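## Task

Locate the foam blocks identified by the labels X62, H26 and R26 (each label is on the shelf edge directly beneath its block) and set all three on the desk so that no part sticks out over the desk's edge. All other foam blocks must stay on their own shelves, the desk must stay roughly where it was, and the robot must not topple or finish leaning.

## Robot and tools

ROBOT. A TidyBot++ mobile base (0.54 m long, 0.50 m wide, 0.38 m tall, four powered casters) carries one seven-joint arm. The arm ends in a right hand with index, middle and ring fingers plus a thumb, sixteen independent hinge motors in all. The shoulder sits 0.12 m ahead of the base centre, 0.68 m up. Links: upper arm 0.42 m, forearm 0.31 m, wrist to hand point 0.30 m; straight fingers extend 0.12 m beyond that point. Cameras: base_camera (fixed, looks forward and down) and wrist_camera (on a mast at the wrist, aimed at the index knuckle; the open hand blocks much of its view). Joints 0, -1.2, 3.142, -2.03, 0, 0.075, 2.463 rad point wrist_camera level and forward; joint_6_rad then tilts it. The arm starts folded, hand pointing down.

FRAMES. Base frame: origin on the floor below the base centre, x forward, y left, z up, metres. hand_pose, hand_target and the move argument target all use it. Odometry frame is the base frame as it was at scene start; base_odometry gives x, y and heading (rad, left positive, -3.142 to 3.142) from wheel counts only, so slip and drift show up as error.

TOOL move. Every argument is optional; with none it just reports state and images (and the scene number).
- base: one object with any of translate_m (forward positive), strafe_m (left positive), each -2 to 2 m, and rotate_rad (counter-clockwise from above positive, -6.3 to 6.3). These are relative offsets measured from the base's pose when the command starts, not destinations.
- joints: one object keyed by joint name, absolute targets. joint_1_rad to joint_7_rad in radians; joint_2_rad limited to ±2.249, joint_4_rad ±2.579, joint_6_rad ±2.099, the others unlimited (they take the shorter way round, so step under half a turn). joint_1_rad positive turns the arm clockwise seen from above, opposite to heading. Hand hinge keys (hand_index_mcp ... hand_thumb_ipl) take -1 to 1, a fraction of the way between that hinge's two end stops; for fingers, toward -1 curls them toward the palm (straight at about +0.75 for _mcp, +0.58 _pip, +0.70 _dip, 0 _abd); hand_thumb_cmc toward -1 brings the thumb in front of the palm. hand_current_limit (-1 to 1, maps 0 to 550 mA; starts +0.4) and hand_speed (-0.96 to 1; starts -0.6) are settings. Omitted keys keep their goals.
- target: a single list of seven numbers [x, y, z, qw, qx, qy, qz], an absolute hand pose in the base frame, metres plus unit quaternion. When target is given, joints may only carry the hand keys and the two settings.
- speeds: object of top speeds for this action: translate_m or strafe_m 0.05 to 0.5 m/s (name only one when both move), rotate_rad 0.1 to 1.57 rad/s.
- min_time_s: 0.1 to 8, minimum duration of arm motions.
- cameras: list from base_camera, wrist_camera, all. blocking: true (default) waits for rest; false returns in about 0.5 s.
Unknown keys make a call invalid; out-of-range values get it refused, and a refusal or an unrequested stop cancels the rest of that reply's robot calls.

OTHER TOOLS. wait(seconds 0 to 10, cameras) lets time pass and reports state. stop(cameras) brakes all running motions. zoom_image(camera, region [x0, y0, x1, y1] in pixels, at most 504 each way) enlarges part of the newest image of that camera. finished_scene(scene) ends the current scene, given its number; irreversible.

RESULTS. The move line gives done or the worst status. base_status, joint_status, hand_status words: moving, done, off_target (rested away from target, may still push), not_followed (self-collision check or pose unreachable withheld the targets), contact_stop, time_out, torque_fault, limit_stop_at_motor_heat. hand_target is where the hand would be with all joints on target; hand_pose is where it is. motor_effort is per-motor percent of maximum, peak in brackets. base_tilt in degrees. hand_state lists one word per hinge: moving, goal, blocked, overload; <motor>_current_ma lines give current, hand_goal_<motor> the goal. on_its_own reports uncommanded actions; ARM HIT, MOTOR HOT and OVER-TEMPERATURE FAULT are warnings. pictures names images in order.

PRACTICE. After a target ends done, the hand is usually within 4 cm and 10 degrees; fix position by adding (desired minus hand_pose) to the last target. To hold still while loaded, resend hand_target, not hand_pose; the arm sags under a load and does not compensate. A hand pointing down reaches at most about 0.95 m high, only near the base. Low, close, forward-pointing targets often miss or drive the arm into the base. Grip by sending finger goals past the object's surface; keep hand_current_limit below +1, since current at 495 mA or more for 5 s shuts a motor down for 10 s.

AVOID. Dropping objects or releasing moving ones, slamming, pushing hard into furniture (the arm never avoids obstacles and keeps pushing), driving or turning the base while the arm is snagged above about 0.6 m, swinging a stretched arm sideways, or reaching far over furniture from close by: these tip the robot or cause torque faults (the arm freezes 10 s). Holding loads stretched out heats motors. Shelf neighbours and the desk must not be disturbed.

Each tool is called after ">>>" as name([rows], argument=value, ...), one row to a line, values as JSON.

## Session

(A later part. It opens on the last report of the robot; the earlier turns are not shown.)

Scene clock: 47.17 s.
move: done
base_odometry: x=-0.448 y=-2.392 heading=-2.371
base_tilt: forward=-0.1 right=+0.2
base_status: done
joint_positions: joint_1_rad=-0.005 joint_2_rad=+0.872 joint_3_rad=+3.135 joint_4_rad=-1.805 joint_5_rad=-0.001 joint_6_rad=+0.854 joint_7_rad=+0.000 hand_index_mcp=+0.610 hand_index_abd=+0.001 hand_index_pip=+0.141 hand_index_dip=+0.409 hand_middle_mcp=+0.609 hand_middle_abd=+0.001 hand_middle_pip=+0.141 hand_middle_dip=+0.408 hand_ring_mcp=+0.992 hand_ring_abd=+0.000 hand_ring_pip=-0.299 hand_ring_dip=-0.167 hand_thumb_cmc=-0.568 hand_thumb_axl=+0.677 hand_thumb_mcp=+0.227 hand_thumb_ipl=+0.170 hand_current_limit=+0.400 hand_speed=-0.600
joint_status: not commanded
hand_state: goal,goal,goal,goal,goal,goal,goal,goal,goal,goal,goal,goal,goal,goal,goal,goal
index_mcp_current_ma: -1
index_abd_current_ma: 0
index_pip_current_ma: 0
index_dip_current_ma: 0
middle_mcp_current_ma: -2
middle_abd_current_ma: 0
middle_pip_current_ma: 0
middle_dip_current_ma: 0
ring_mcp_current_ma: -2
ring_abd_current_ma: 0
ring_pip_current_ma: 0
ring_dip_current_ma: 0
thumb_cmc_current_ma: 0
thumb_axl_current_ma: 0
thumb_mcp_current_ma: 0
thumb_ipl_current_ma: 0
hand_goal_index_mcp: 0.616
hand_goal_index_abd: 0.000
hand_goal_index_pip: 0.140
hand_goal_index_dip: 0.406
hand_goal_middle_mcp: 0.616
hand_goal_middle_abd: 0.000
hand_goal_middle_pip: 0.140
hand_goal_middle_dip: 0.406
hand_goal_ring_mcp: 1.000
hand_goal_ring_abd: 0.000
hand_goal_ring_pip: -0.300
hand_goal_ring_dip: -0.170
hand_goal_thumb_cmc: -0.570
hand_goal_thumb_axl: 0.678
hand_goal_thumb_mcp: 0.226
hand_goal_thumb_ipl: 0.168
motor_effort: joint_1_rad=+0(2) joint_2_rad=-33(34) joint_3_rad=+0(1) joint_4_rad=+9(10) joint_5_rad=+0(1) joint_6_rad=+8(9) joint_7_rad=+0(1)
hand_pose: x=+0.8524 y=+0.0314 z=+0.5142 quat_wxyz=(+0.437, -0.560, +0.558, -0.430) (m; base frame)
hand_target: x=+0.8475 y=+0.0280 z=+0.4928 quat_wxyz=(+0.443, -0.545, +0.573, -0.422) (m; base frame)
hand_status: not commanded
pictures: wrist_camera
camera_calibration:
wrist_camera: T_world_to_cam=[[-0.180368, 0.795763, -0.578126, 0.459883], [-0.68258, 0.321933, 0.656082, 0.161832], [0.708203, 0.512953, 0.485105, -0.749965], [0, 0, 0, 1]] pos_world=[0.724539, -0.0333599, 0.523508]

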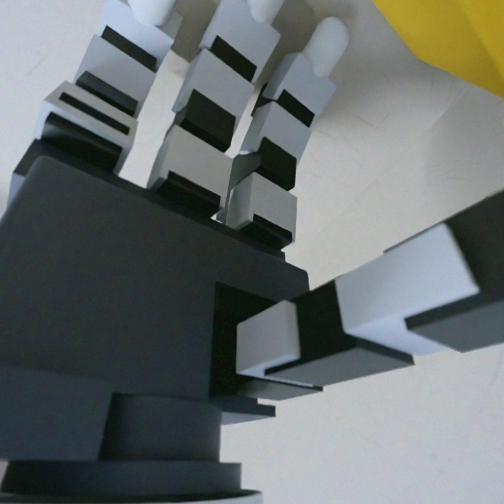

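>>> move(base={"strafe_m": 0.007, "translate_m": 0.017}, speeds={"translate_m": 0.1}, cameras=["wrist_camera"])

>>> move(joints={"hand_index_mcp": 0.15, "hand_middle_mcp": 0.15, "hand_thumb_mcp": 0.0}, cameras=["wrist_camera"])

Scene clock: 48.73 s.
move: done
base_odometry: x=-0.456 y=-2.409 heading=-2.371
base_tilt: forward=-0.1 right=+0.2
base_status: done
joint_positions: joint_1_rad=-0.004 joint_2_rad=+0.879 joint_3_rad=+3.135 joint_4_rad=-1.829 joint_5_rad=-0.001 joint_6_rad=+0.854 joint_7_rad=+0.000 hand_index_mcp=+0.610 hand_index_abd=+0.001 hand_index_pip=+0.141 hand_index_dip=+0.409 hand_middle_mcp=+0.608 hand_middle_abd=+0.001 hand_middle_pip=+0.141 hand_middle_dip=+0.408 hand_ring_mcp=+0.978 hand_ring_abd=-0.004 hand_ring_pip=-0.321 hand_ring_dip=-0.167 hand_thumb_cmc=-0.568 hand_thumb_axl=+0.677 hand_thumb_mcp=+0.226 hand_thumb_ipl=+0.170 hand_current_limit=+0.400 hand_speed=-0.600
joint_status: not commanded
hand_state: goal,goal,goal,goal,goal,goal,goal,goal,blocked,goal,blocked,goal,goal,goal,goal,goal
index_mcp_current_ma: -1
index_abd_current_ma: 0
index_pip_current_ma: 0
index_dip_current_ma: 0
middle_mcp_current_ma: -2
middle_abd_current_ma: 0
middle_pip_current_ma: 0
middle_dip_current_ma: 0
ring_mcp_current_ma: -13
ring_abd_current_ma: 0
ring_pip_current_ma: -10
ring_dip_current_ma: 0
thumb_cmc_current_ma: 0
thumb_axl_current_ma: 0
thumb_mcp_current_ma: 0
thumb_ipl_current_ma: 0
hand_goal_index_mcp: 0.616
hand_goal_index_abd: 0.000
hand_goal_index_pip: 0.140
hand_goal_index_dip: 0.406
hand_goal_middle_mcp: 0.616
hand_goal_middle_abd: 0.000
hand_goal_middle_pip: 0.140
hand_goal_middle_dip: 0.406
hand_goal_ring_mcp: 1.000
hand_goal_ring_abd: 0.000
hand_goal_ring_pip: -0.300
hand_goal_ring_dip: -0.170
hand_goal_thumb_cmc: -0.570
hand_goal_thumb_axl: 0.678
hand_goal_thumb_mcp: 0.226
hand_goal_thumb_ipl: 0.168
motor_effort: joint_1_rad=+0(2) joint_2_rad=-33(36) joint_3_rad=-1(2) joint_4_rad=+11(16) joint_5_rad=+1(4) joint_6_rad=+9(10) joint_7_rad=+0(1)
hand_pose: x=+0.8408 y=+0.0310 z=+0.4995 quat_wxyz=(+0.428, -0.566, +0.565, -0.421) (m; base frame)
hand_target: x=+0.8475 y=+0.0280 z=+0.4928 quat_wxyz=(+0.443, -0.545, +0.573, -0.422) (m; base frame)
hand_status: not commanded
pictures: wrist_camera
camera_calibration:
wrist_camera: T_world_to_cam=[[-0.197531, 0.795717, -0.572552, 0.461197], [-0.662311, 0.322268, 0.676378, 0.136494], [0.722721, 0.512814, 0.463354, -0.735765], [0, 0, 0, 1]] pos_world=[0.713255, -0.0336593, 0.512658]

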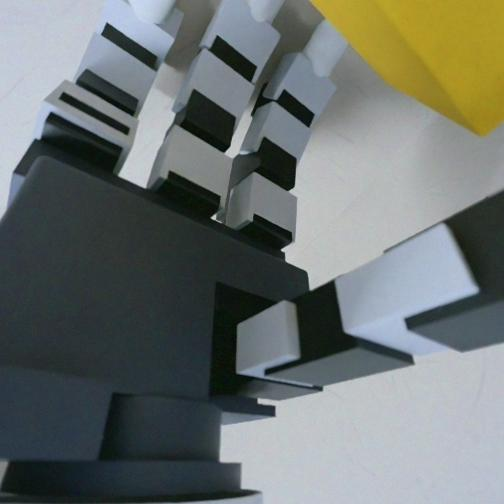

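Scene clock: 49.53 s.
move: done
base_odometry: x=-0.456 y=-2.409 heading=-2.371
base_tilt: forward=-0.1 right=+0.2
base_status: not commanded
joint_positions: joint_1_rad=-0.004 joint_2_rad=+0.879 joint_3_rad=+3.135 joint_4_rad=-1.829 joint_5_rad=-0.001 joint_6_rad=+0.855 joint_7_rad=+0.000 hand_index_mcp=+0.148 hand_index_abd=+0.001 hand_index_pip=+0.141 hand_index_dip=+0.409 hand_middle_mcp=+0.150 hand_middle_abd=+0.001 hand_middle_pip=+0.141 hand_middle_dip=+0.408 hand_ring_mcp=+0.978 hand_ring_abd=-0.004 hand_ring_pip=-0.321 hand_ring_dip=-0.167 hand_thumb_cmc=-0.568 hand_thumb_axl=+0.677 hand_thumb_mcp=+0.003 hand_thumb_ipl=+0.169 hand_current_limit=+0.400 hand_speed=-0.600
joint_status: all done
hand_state: goal,goal,goal,goal,goal,goal,goal,goal,blocked,goal,blocked,goal,goal,goal,goal,goal
index_mcp_current_ma: 0
index_abd_current_ma: 0
index_pip_current_ma: 0
index_dip_current_ma: 0
middle_mcp_current_ma: 0
middle_abd_current_ma: 0
middle_pip_current_ma: 0
middle_dip_current_ma: 0
ring_mcp_current_ma: -13
ring_abd_current_ma: 0
ring_pip_current_ma: -10
ring_dip_current_ma: 0
thumb_cmc_current_ma: 0
thumb_axl_current_ma: 0
thumb_mcp_current_ma: 0
thumb_ipl_current_ma: 0
hand_goal_index_mcp: 0.150
hand_goal_index_abd: 0.000
hand_goal_index_pip: 0.140
hand_goal_index_dip: 0.406
hand_goal_middle_mcp: 0.150
hand_goal_middle_abd: 0.000
hand_goal_middle_pip: 0.140
hand_goal_middle_dip: 0.406
hand_goal_ring_mcp: 1.000
hand_goal_ring_abd: 0.000
hand_goal_ring_pip: -0.300
hand_goal_ring_dip: -0.170
hand_goal_thumb_cmc: -0.570
hand_goal_thumb_axl: 0.678
hand_goal_thumb_mcp: 0.000
hand_goal_thumb_ipl: 0.168
motor_effort: joint_1_rad=+0(0) joint_2_rad=-32(33) joint_3_rad=+0(1) joint_4_rad=+11(11) joint_5_rad=+1(2) joint_6_rad=+8(10) joint_7_rad=+0(1)
hand_pose: x=+0.8408 y=+0.0310 z=+0.4995 quat_wxyz=(+0.428, -0.566, +0.565, -0.421) (m; base frame)
hand_target: x=+0.8475 y=+0.0280 z=+0.4928 quat_wxyz=(+0.443, -0.545, +0.573, -0.422) (m; base frame)
hand_status: not commanded
pictures: wrist_camera
camera_calibration:
wrist_camera: T_world_to_cam=[[-0.197533, 0.795701, -0.572574, 0.461266], [-0.662363, 0.32225, 0.676336, 0.136483], [0.722673, 0.51285, 0.463388, -0.735794], [0, 0, 0, 1]] pos_world=[0.713255, -0.0336593, 0.512758]

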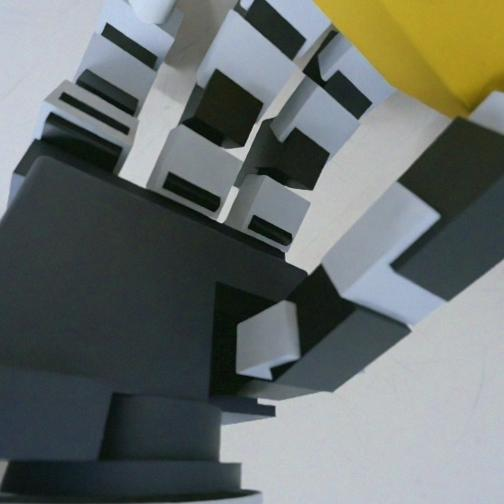

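>>> move(joints={"joint_2_rad": 0.885, "joint_4_rad": -1.79, "joint_6_rad": 0.87}, min_time_s=0.8, cameras=["wrist_camera"])

>>> zoom_image(camera="wrist_camera", region=[254, 0, 504, 200])

Scene clock: 53.90 s.
move: done
base_odometry: x=-0.456 y=-2.409 heading=-2.371
base_tilt: forward=-0.1 right=+0.2
base_status: not commanded
joint_positions: joint_1_rad=-0.004 joint_2_rad=+0.879 joint_3_rad=+3.135 joint_4_rad=-1.828 joint_5_rad=-0.001 joint_6_rad=+0.855 joint_7_rad=+0.000 hand_index_mcp=+0.148 hand_index_abd=+0.001 hand_index_pip=+0.141 hand_index_dip=+0.409 hand_middle_mcp=+0.150 hand_middle_abd=+0.001 hand_middle_pip=+0.141 hand_middle_dip=+0.408 hand_ring_mcp=+0.978 hand_ring_abd=-0.004 hand_ring_pip=-0.321 hand_ring_dip=-0.167 hand_thumb_cmc=-0.568 hand_thumb_axl=+0.677 hand_thumb_mcp=+0.003 hand_thumb_ipl=+0.169 hand_current_limit=+0.400 hand_speed=-0.600
joint_status: all done
hand_state: goal,goal,goal,goal,goal,goal,goal,goal,blocked,goal,blocked,goal,goal,goal,goal,goal
index_mcp_current_ma: 0
index_abd_current_ma: 0
index_pip_current_ma: 0
index_dip_current_ma: 0
middle_mcp_current_ma: 0
middle_abd_current_ma: 0
middle_pip_current_ma: 0
middle_dip_current_ma: 0
ring_mcp_current_ma: -13
ring_abd_current_ma: 0
ring_pip_current_ma: -10
ring_dip_current_ma: 0
thumb_cmc_current_ma: 0
thumb_axl_current_ma: 0
thumb_mcp_current_ma: 0
thumb_ipl_current_ma: 0
hand_goal_index_mcp: 0.150
hand_goal_index_abd: 0.000
hand_goal_index_pip: 0.140
hand_goal_index_dip: 0.406
hand_goal_middle_mcp: 0.150
hand_goal_middle_abd: 0.000
hand_goal_middle_pip: 0.140
hand_goal_middle_dip: 0.406
hand_goal_ring_mcp: 1.000
hand_goal_ring_abd: 0.000
hand_goal_ring_pip: -0.300
hand_goal_ring_dip: -0.170
hand_goal_thumb_cmc: -0.570
hand_goal_thumb_axl: 0.678
hand_goal_thumb_mcp: 0.000
hand_goal_thumb_ipl: 0.168
motor_effort: joint_1_rad=+0(0) joint_2_rad=-33(34) joint_3_rad=-1(1) joint_4_rad=+11(12) joint_5_rad=+1(1) joint_6_rad=+9(11) joint_7_rad=+0(1)
hand_pose: x=+0.8410 y=+0.0310 z=+0.4997 quat_wxyz=(+0.428, -0.566, +0.564, -0.421) (m; base frame)
hand_target: x=+0.8599 y=+0.0280 z=+0.5161 quat_wxyz=(+0.449, -0.541, +0.569, -0.427) (m; base frame)
hand_status: not commanded
pictures: wrist_camera
camera_calibration:
wrist_camera: T_world_to_cam=[[-0.197283, 0.79571, -0.572648, 0.461165], [-0.662598, 0.322281, 0.676091, 0.136911], [0.722526, 0.512816, 0.463655, -0.735971], [0, 0, 0, 1]] pos_world=[0.713455, -0.0336593, 0.512757]

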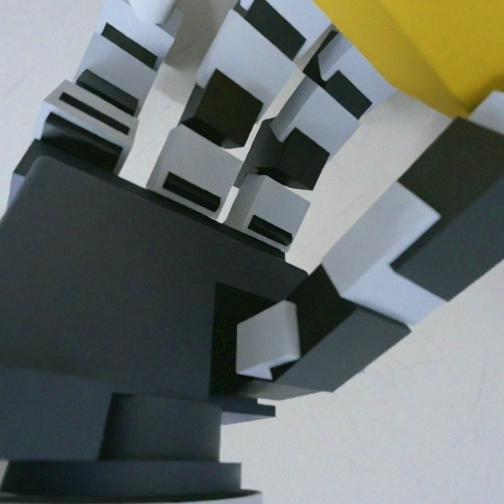

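Scaled by 2.016.

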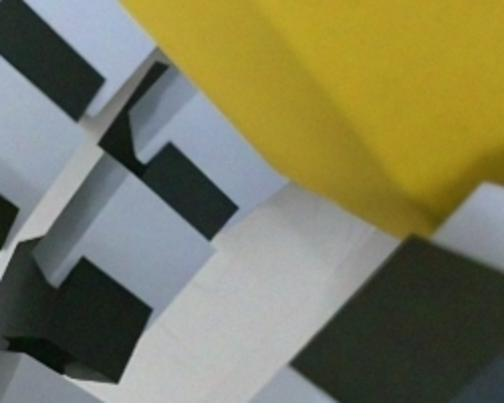

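>>> move(joints={"hand_index_mcp": 0.35, "hand_middle_mcp": 0.35, "hand_thumb_mcp": 0.2, "joint_2_rad": 0.86, "joint_4_rad": -1.765, "joint_6_rad": 0.85}, min_time_s=0.6)

>>> move(base={"translate_m": -0.018, "strafe_m": -0.019}, speeds={"translate_m": 0.1}, cameras=["wrist_camera"])

>>> zoom_image(camera="wrist_camera", region=[254, 0, 504, 200])

Scene clock: 56.90 s.
move: done
base_odometry: x=-0.456 y=-2.409 heading=-2.371
base_tilt: forward=-0.1 right=+0.2
base_status: not commanded
joint_positions: joint_1_rad=-0.004 joint_2_rad=+0.877 joint_3_rad=+3.135 joint_4_rad=-1.824 joint_5_rad=-0.001 joint_6_rad=+0.855 joint_7_rad=-0.001 hand_index_mcp=+0.336 hand_index_abd=+0.001 hand_index_pip=+0.141 hand_index_dip=+0.409 hand_middle_mcp=+0.334 hand_middle_abd=+0.001 hand_middle_pip=+0.141 hand_middle_dip=+0.408 hand_ring_mcp=+0.961 hand_ring_abd=-0.004 hand_ring_pip=-0.344 hand_ring_dip=-0.167 hand_thumb_cmc=-0.568 hand_thumb_axl=+0.677 hand_thumb_mcp=+0.196 hand_thumb_ipl=+0.169 hand_current_limit=+0.400 hand_speed=-0.600
joint_status: all done
hand_state: goal,goal,goal,goal,goal,goal,goal,goal,blocked,goal,blocked,goal,goal,goal,goal,goal
index_mcp_current_ma: -5
index_abd_current_ma: 0
index_pip_current_ma: 0
index_dip_current_ma: 0
middle_mcp_current_ma: -7
middle_abd_current_ma: 0
middle_pip_current_ma: 0
middle_dip_current_ma: 0
ring_mcp_current_ma: -34
ring_abd_current_ma: 0
ring_pip_current_ma: -38
ring_dip_current_ma: 0
thumb_cmc_current_ma: 0
thumb_axl_current_ma: 0
thumb_mcp_current_ma: -1
thumb_ipl_current_ma: 0
hand_goal_index_mcp: 0.350
hand_goal_index_abd: 0.000
hand_goal_index_pip: 0.140
hand_goal_index_dip: 0.406
hand_goal_middle_mcp: 0.350
hand_goal_middle_abd: 0.000
hand_goal_middle_pip: 0.140
hand_goal_middle_dip: 0.406
hand_goal_ring_mcp: 1.000
hand_goal_ring_abd: 0.000
hand_goal_ring_pip: -0.300
hand_goal_ring_dip: -0.170
hand_goal_thumb_cmc: -0.570
hand_goal_thumb_axl: 0.678
hand_goal_thumb_mcp: 0.200
hand_goal_thumb_ipl: 0.168
motor_effort: joint_1_rad=+0(0) joint_2_rad=-33(34) joint_3_rad=+0(1) joint_4_rad=+14(16) joint_5_rad=+1(2) joint_6_rad=+10(11) joint_7_rad=+0(1)
hand_pose: x=+0.8432 y=+0.0310 z=+0.5026 quat_wxyz=(+0.430, -0.565, +0.563, -0.423) (m; base frame)
hand_target: x=+0.8714 y=+0.0280 z=+0.5398 quat_wxyz=(+0.457, -0.534, +0.562, -0.435) (m; base frame)
hand_status: not commanded
pictures: none

Scene clock: 57.70 s.
move: done
base_odometry: x=-0.456 y=-2.382 heading=-2.370
base_tilt: forward=-0.1 right=+0.2
base_status: done
joint_positions: joint_1_rad=-0.003 joint_2_rad=+0.868 joint_3_rad=+3.135 joint_4_rad=-1.788 joint_5_rad=-0.001 joint_6_rad=+0.855 joint_7_rad=-0.001 hand_index_mcp=+0.336 hand_index_abd=+0.001 hand_index_pip=+0.141 hand_index_dip=+0.409 hand_middle_mcp=+0.334 hand_middle_abd=+0.001 hand_middle_pip=+0.141 hand_middle_dip=+0.408 hand_ring_mcp=+0.979 hand_ring_abd=-0.002 hand_ring_pip=-0.306 hand_ring_dip=-0.167 hand_thumb_cmc=-0.569 hand_thumb_axl=+0.677 hand_thumb_mcp=+0.197 hand_thumb_ipl=+0.169 hand_current_limit=+0.400 hand_speed=-0.600
joint_status: not commanded
hand_state: goal,goal,goal,goal,goal,goal,goal,goal,blocked,goal,goal,goal,goal,goal,goal,goal
index_mcp_current_ma: -5
index_abd_current_ma: 0
index_pip_current_ma: 0
index_dip_current_ma: 0
middle_mcp_current_ma: -7
middle_abd_current_ma: 0
middle_pip_current_ma: 0
middle_dip_current_ma: 0
ring_mcp_current_ma: -11
ring_abd_current_ma: 0
ring_pip_current_ma: -1
ring_dip_current_ma: 0
thumb_cmc_current_ma: 0
thumb_axl_current_ma: 0
thumb_mcp_current_ma: -1
thumb_ipl_current_ma: 0
hand_goal_index_mcp: 0.350
hand_goal_index_abd: 0.000
hand_goal_index_pip: 0.140
hand_goal_index_dip: 0.406
hand_goal_middle_mcp: 0.350
hand_goal_middle_abd: 0.000
hand_goal_middle_pip: 0.140
hand_goal_middle_dip: 0.406
hand_goal_ring_mcp: 1.000
hand_goal_ring_abd: 0.000
hand_goal_ring_pip: -0.300
hand_goal_ring_dip: -0.170
hand_goal_thumb_cmc: -0.570
hand_goal_thumb_axl: 0.678
hand_goal_thumb_mcp: 0.200
hand_goal_thumb_ipl: 0.168
motor_effort: joint_1_rad=+0(3) joint_2_rad=-33(36) joint_3_rad=+0(2) joint_4_rad=+10(14) joint_5_rad=+0(1) joint_6_rad=+8(11) joint_7_rad=+1(1)
hand_pose: x=+0.8606 y=+0.0300 z=+0.5240 quat_wxyz=(+0.442, -0.555, +0.554, -0.436) (m; base frame)
hand_target: x=+0.8714 y=+0.0280 z=+0.5398 quat_wxyz=(+0.457, -0.534, +0.562, -0.435) (m; base frame)
hand_status: not commanded
pictures: wrist_camera
camera_calibration:
wrist_camera: T_world_to_cam=[[-0.166466, 0.796422, -0.581378, 0.457829], [-0.695607, 0.323038, 0.641699, 0.180144], [0.69887, 0.511232, 0.500222, -0.759659], [0, 0, 0, 1]] pos_world=[0.732425, -0.0344567, 0.530571]

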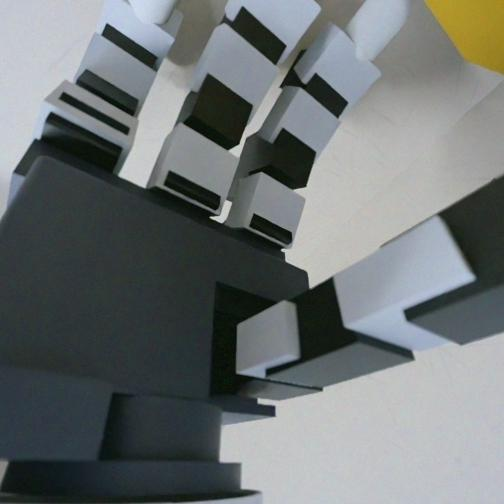

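Scaled by 2.016.

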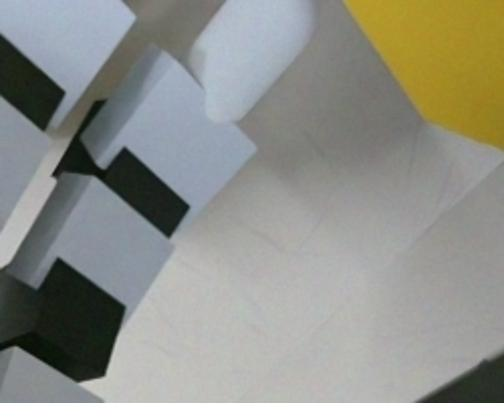

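>>> move(base={"translate_m": -0.019}, speeds={"translate_m": 0.1})

>>> move(joints={"joint_2_rad": 0.92, "joint_4_rad": -1.815, "joint_6_rad": 0.90}, min_time_s=0.8, cameras=["wrist_camera"])

>>> zoom_image(camera="wrist_camera", region=[254, 0, 504, 200])

Scene clock: 59.20 s.
move: done
base_odometry: x=-0.443 y=-2.369 heading=-2.370
base_tilt: forward=-0.1 right=+0.3
base_status: done
joint_positions: joint_1_rad=-0.003 joint_2_rad=+0.867 joint_3_rad=+3.135 joint_4_rad=-1.783 joint_5_rad=-0.001 joint_6_rad=+0.855 joint_7_rad=-0.001 hand_index_mcp=+0.336 hand_index_abd=+0.001 hand_index_pip=+0.141 hand_index_dip=+0.409 hand_middle_mcp=+0.334 hand_middle_abd=+0.001 hand_middle_pip=+0.141 hand_middle_dip=+0.408 hand_ring_mcp=+0.979 hand_ring_abd=-0.002 hand_ring_pip=-0.305 hand_ring_dip=-0.167 hand_thumb_cmc=-0.569 hand_thumb_axl=+0.677 hand_thumb_mcp=+0.197 hand_thumb_ipl=+0.169 hand_current_limit=+0.400 hand_speed=-0.600
joint_status: not commanded
hand_state: goal,goal,goal,goal,goal,goal,goal,goal,blocked,goal,goal,goal,goal,goal,goal,goal
index_mcp_current_ma: -5
index_abd_current_ma: 0
index_pip_current_ma: 0
index_dip_current_ma: 0
middle_mcp_current_ma: -7
middle_abd_current_ma: 0
middle_pip_current_ma: 0
middle_dip_current_ma: 0
ring_mcp_current_ma: -11
ring_abd_current_ma: 0
ring_pip_current_ma: -1
ring_dip_current_ma: 0
thumb_cmc_current_ma: 0
thumb_axl_current_ma: 0
thumb_mcp_current_ma: 0
thumb_ipl_current_ma: 0
hand_goal_index_mcp: 0.350
hand_goal_index_abd: 0.000
hand_goal_index_pip: 0.140
hand_goal_index_dip: 0.406
hand_goal_middle_mcp: 0.350
hand_goal_middle_abd: 0.000
hand_goal_middle_pip: 0.140
hand_goal_middle_dip: 0.406
hand_goal_ring_mcp: 1.000
hand_goal_ring_abd: 0.000
hand_goal_ring_pip: -0.300
hand_goal_ring_dip: -0.170
hand_goal_thumb_cmc: -0.570
hand_goal_thumb_axl: 0.678
hand_goal_thumb_mcp: 0.200
hand_goal_thumb_ipl: 0.168
motor_effort: joint_1_rad=+0(1) joint_2_rad=-33(35) joint_3_rad=+0(1) joint_4_rad=+10(11) joint_5_rad=+0(1) joint_6_rad=+9(9) joint_7_rad=+0(1)
hand_pose: x=+0.8630 y=+0.0300 z=+0.5274 quat_wxyz=(+0.444, -0.553, +0.553, -0.438) (m; base frame)
hand_target: x=+0.8714 y=+0.0280 z=+0.5398 quat_wxyz=(+0.457, -0.534, +0.562, -0.435) (m; base frame)
hand_status: not commanded
pictures: none

Scene clock: 60.33 s.
move: done
base_odometry: x=-0.443 y=-2.369 heading=-2.370
base_tilt: forward=-0.1 right=+0.2
base_status: not commanded
joint_positions: joint_1_rad=-0.003 joint_2_rad=+0.878 joint_3_rad=+3.135 joint_4_rad=-1.800 joint_5_rad=-0.001 joint_6_rad=+0.856 joint_7_rad=-0.001 hand_index_mcp=+0.336 hand_index_abd=+0.001 hand_index_pip=+0.141 hand_index_dip=+0.409 hand_middle_mcp=+0.334 hand_middle_abd=+0.001 hand_middle_pip=+0.141 hand_middle_dip=+0.408 hand_ring_mcp=+0.979 hand_ring_abd=-0.002 hand_ring_pip=-0.305 hand_ring_dip=-0.167 hand_thumb_cmc=-0.569 hand_thumb_axl=+0.677 hand_thumb_mcp=+0.197 hand_thumb_ipl=+0.169 hand_current_limit=+0.400 hand_speed=-0.600
joint_status: all done
hand_state: goal,goal,goal,goal,goal,goal,goal,goal,blocked,goal,goal,goal,goal,goal,goal,goal
index_mcp_current_ma: -5
index_abd_current_ma: 0
index_pip_current_ma: 0
index_dip_current_ma: 0
middle_mcp_current_ma: -7
middle_abd_current_ma: 0
middle_pip_current_ma: 0
middle_dip_current_ma: 0
ring_mcp_current_ma: -11
ring_abd_current_ma: 0
ring_pip_current_ma: -1
ring_dip_current_ma: 0
thumb_cmc_current_ma: 0
thumb_axl_current_ma: 0
thumb_mcp_current_ma: 0
thumb_ipl_current_ma: 0
hand_goal_index_mcp: 0.350
hand_goal_index_abd: 0.000
hand_goal_index_pip: 0.140
hand_goal_index_dip: 0.406
hand_goal_middle_mcp: 0.350
hand_goal_middle_abd: 0.000
hand_goal_middle_pip: 0.140
hand_goal_middle_dip: 0.406
hand_goal_ring_mcp: 1.000
hand_goal_ring_abd: 0.000
hand_goal_ring_pip: -0.300
hand_goal_ring_dip: -0.170
hand_goal_thumb_cmc: -0.570
hand_goal_thumb_axl: 0.678
hand_goal_thumb_mcp: 0.200
hand_goal_thumb_ipl: 0.168
motor_effort: joint_1_rad=+0(1) joint_2_rad=-33(34) joint_3_rad=+0(1) joint_4_rad=+9(11) joint_5_rad=+1(1) joint_6_rad=+8(10) joint_7_rad=+0(1)
hand_pose: x=+0.8539 y=+0.0300 z=+0.5120 quat_wxyz=(+0.436, -0.559, +0.559, -0.430) (m; base frame)
hand_target: x=+0.8472 y=+0.0280 z=+0.4884 quat_wxyz=(+0.440, -0.547, +0.575, -0.419) (m; base frame)
hand_status: not commanded
pictures: wrist_camera
camera_calibration:
wrist_camera: T_world_to_cam=[[-0.178488, 0.796352, -0.577898, 0.458214], [-0.682105, 0.323149, 0.655978, 0.164399], [0.709137, 0.511271, 0.485518, -0.750226], [0, 0, 0, 1]] pos_world=[0.725935, -0.0344566, 0.521206]

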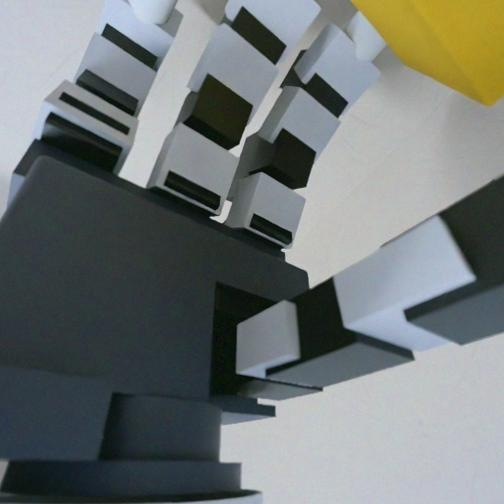

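Scaled by 2.016.

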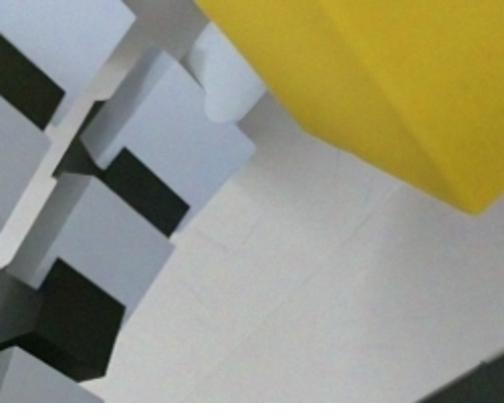

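>>> move(base={"translate_m": 0.008}, speeds={"translate_m": 0.1})

>>> move(joints={"hand_index_mcp": 0.12, "hand_middle_mcp": 0.12, "hand_thumb_mcp": 0.0}, cameras=["wrist_camera"])

>>> zoom_image(camera="wrist_camera", region=[254, 0, 504, 200])

Scene clock: 61.57 s.
move: done
base_odometry: x=-0.448 y=-2.375 heading=-2.370
base_tilt: forward=-0.1 right=+0.2
base_status: done
joint_positions: joint_1_rad=-0.003 joint_2_rad=+0.880 joint_3_rad=+3.135 joint_4_rad=-1.802 joint_5_rad=-0.001 joint_6_rad=+0.856 joint_7_rad=-0.001 hand_index_mcp=+0.337 hand_index_abd=+0.001 hand_index_pip=+0.141 hand_index_dip=+0.409 hand_middle_mcp=+0.335 hand_middle_abd=+0.001 hand_middle_pip=+0.141 hand_middle_dip=+0.408 hand_ring_mcp=+0.980 hand_ring_abd=-0.002 hand_ring_pip=-0.305 hand_ring_dip=-0.167 hand_thumb_cmc=-0.569 hand_thumb_axl=+0.677 hand_thumb_mcp=+0.197 hand_thumb_ipl=+0.169 hand_current_limit=+0.400 hand_speed=-0.600
joint_status: not commanded
hand_state: goal,goal,goal,goal,goal,goal,goal,goal,goal,goal,goal,goal,goal,goal,goal,goal
index_mcp_current_ma: -4
index_abd_current_ma: 0
index_pip_current_ma: 0
index_dip_current_ma: 0
middle_mcp_current_ma: -6
middle_abd_current_ma: 0
middle_pip_current_ma: 0
middle_dip_current_ma: 0
ring_mcp_current_ma: -10
ring_abd_current_ma: 0
ring_pip_current_ma: -1
ring_dip_current_ma: 0
thumb_cmc_current_ma: 0
thumb_axl_current_ma: 0
thumb_mcp_current_ma: 0
thumb_ipl_current_ma: 0
hand_goal_index_mcp: 0.350
hand_goal_index_abd: 0.000
hand_goal_index_pip: 0.140
hand_goal_index_dip: 0.406
hand_goal_middle_mcp: 0.350
hand_goal_middle_abd: 0.000
hand_goal_middle_pip: 0.140
hand_goal_middle_dip: 0.406
hand_goal_ring_mcp: 1.000
hand_goal_ring_abd: 0.000
hand_goal_ring_pip: -0.300
hand_goal_ring_dip: -0.170
hand_goal_thumb_cmc: -0.570
hand_goal_thumb_axl: 0.678
hand_goal_thumb_mcp: 0.200
hand_goal_thumb_ipl: 0.168
motor_effort: joint_1_rad=+0(1) joint_2_rad=-34(34) joint_3_rad=+0(1) joint_4_rad=+9(10) joint_5_rad=+0(1) joint_6_rad=+9(9) joint_7_rad=+0(1)
hand_pose: x=+0.8528 y=+0.0300 z=+0.5098 quat_wxyz=(+0.435, -0.560, +0.559, -0.429) (m; base frame)
hand_target: x=+0.8472 y=+0.0280 z=+0.4884 quat_wxyz=(+0.440, -0.547, +0.575, -0.419) (m; base frame)
hand_status: not commanded
pictures: none

Scene clock: 62.20 s.
move: done
base_odometry: x=-0.448 y=-2.375 heading=-2.370
base_tilt: forward=-0.1 right=+0.2
base_status: not commanded
joint_positions: joint_1_rad=-0.003 joint_2_rad=+0.880 joint_3_rad=+3.135 joint_4_rad=-1.802 joint_5_rad=-0.001 joint_6_rad=+0.856 joint_7_rad=-0.001 hand_index_mcp=+0.119 hand_index_abd=+0.001 hand_index_pip=+0.141 hand_index_dip=+0.409 hand_middle_mcp=+0.119 hand_middle_abd=+0.001 hand_middle_pip=+0.141 hand_middle_dip=+0.408 hand_ring_mcp=+0.980 hand_ring_abd=-0.002 hand_ring_pip=-0.305 hand_ring_dip=-0.167 hand_thumb_cmc=-0.569 hand_thumb_axl=+0.677 hand_thumb_mcp=+0.003 hand_thumb_ipl=+0.169 hand_current_limit=+0.400 hand_speed=-0.600
joint_status: all done
hand_state: goal,goal,goal,goal,goal,goal,goal,goal,goal,goal,goal,goal,goal,goal,goal,goal
index_mcp_current_ma: 0
index_abd_current_ma: 0
index_pip_current_ma: 0
index_dip_current_ma: 0
middle_mcp_current_ma: 0
middle_abd_current_ma: 0
middle_pip_current_ma: 0
middle_dip_current_ma: 0
ring_mcp_current_ma: -10
ring_abd_current_ma: 0
ring_pip_current_ma: -1
ring_dip_current_ma: 0
thumb_cmc_current_ma: 0
thumb_axl_current_ma: 0
thumb_mcp_current_ma: 0
thumb_ipl_current_ma: 0
hand_goal_index_mcp: 0.120
hand_goal_index_abd: 0.000
hand_goal_index_pip: 0.140
hand_goal_index_dip: 0.406
hand_goal_middle_mcp: 0.120
hand_goal_middle_abd: 0.000
hand_goal_middle_pip: 0.140
hand_goal_middle_dip: 0.406
hand_goal_ring_mcp: 1.000
hand_goal_ring_abd: 0.000
hand_goal_ring_pip: -0.300
hand_goal_ring_dip: -0.170
hand_goal_thumb_cmc: -0.570
hand_goal_thumb_axl: 0.678
hand_goal_thumb_mcp: 0.000
hand_goal_thumb_ipl: 0.168
motor_effort: joint_1_rad=+0(0) joint_2_rad=-33(34) joint_3_rad=+0(0) joint_4_rad=+9(9) joint_5_rad=+1(1) joint_6_rad=+7(9) joint_7_rad=+0(1)
hand_pose: x=+0.8528 y=+0.0300 z=+0.5098 quat_wxyz=(+0.435, -0.560, +0.559, -0.429) (m; base frame)
hand_target: x=+0.8472 y=+0.0280 z=+0.4884 quat_wxyz=(+0.440, -0.547, +0.575, -0.419) (m; base frame)
hand_status: not commanded
pictures: wrist_camera
camera_calibration:
wrist_camera: T_world_to_cam=[[-0.180657, 0.796316, -0.577272, 0.458286], [-0.67972, 0.32313, 0.658459, 0.161743], [0.710875, 0.511339, 0.482897, -0.748521], [0, 0, 0, 1]] pos_world=[0.724837, -0.0344566, 0.519513]

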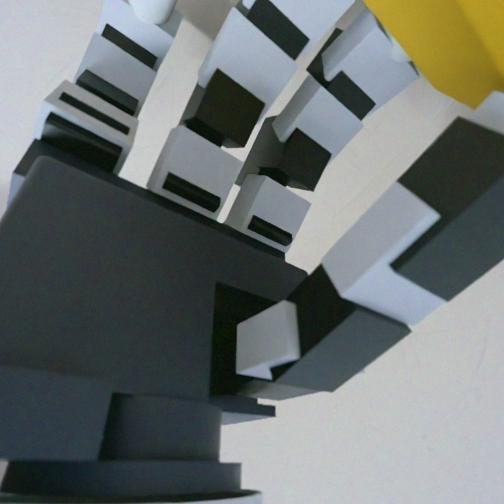

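Scaled by 2.016.

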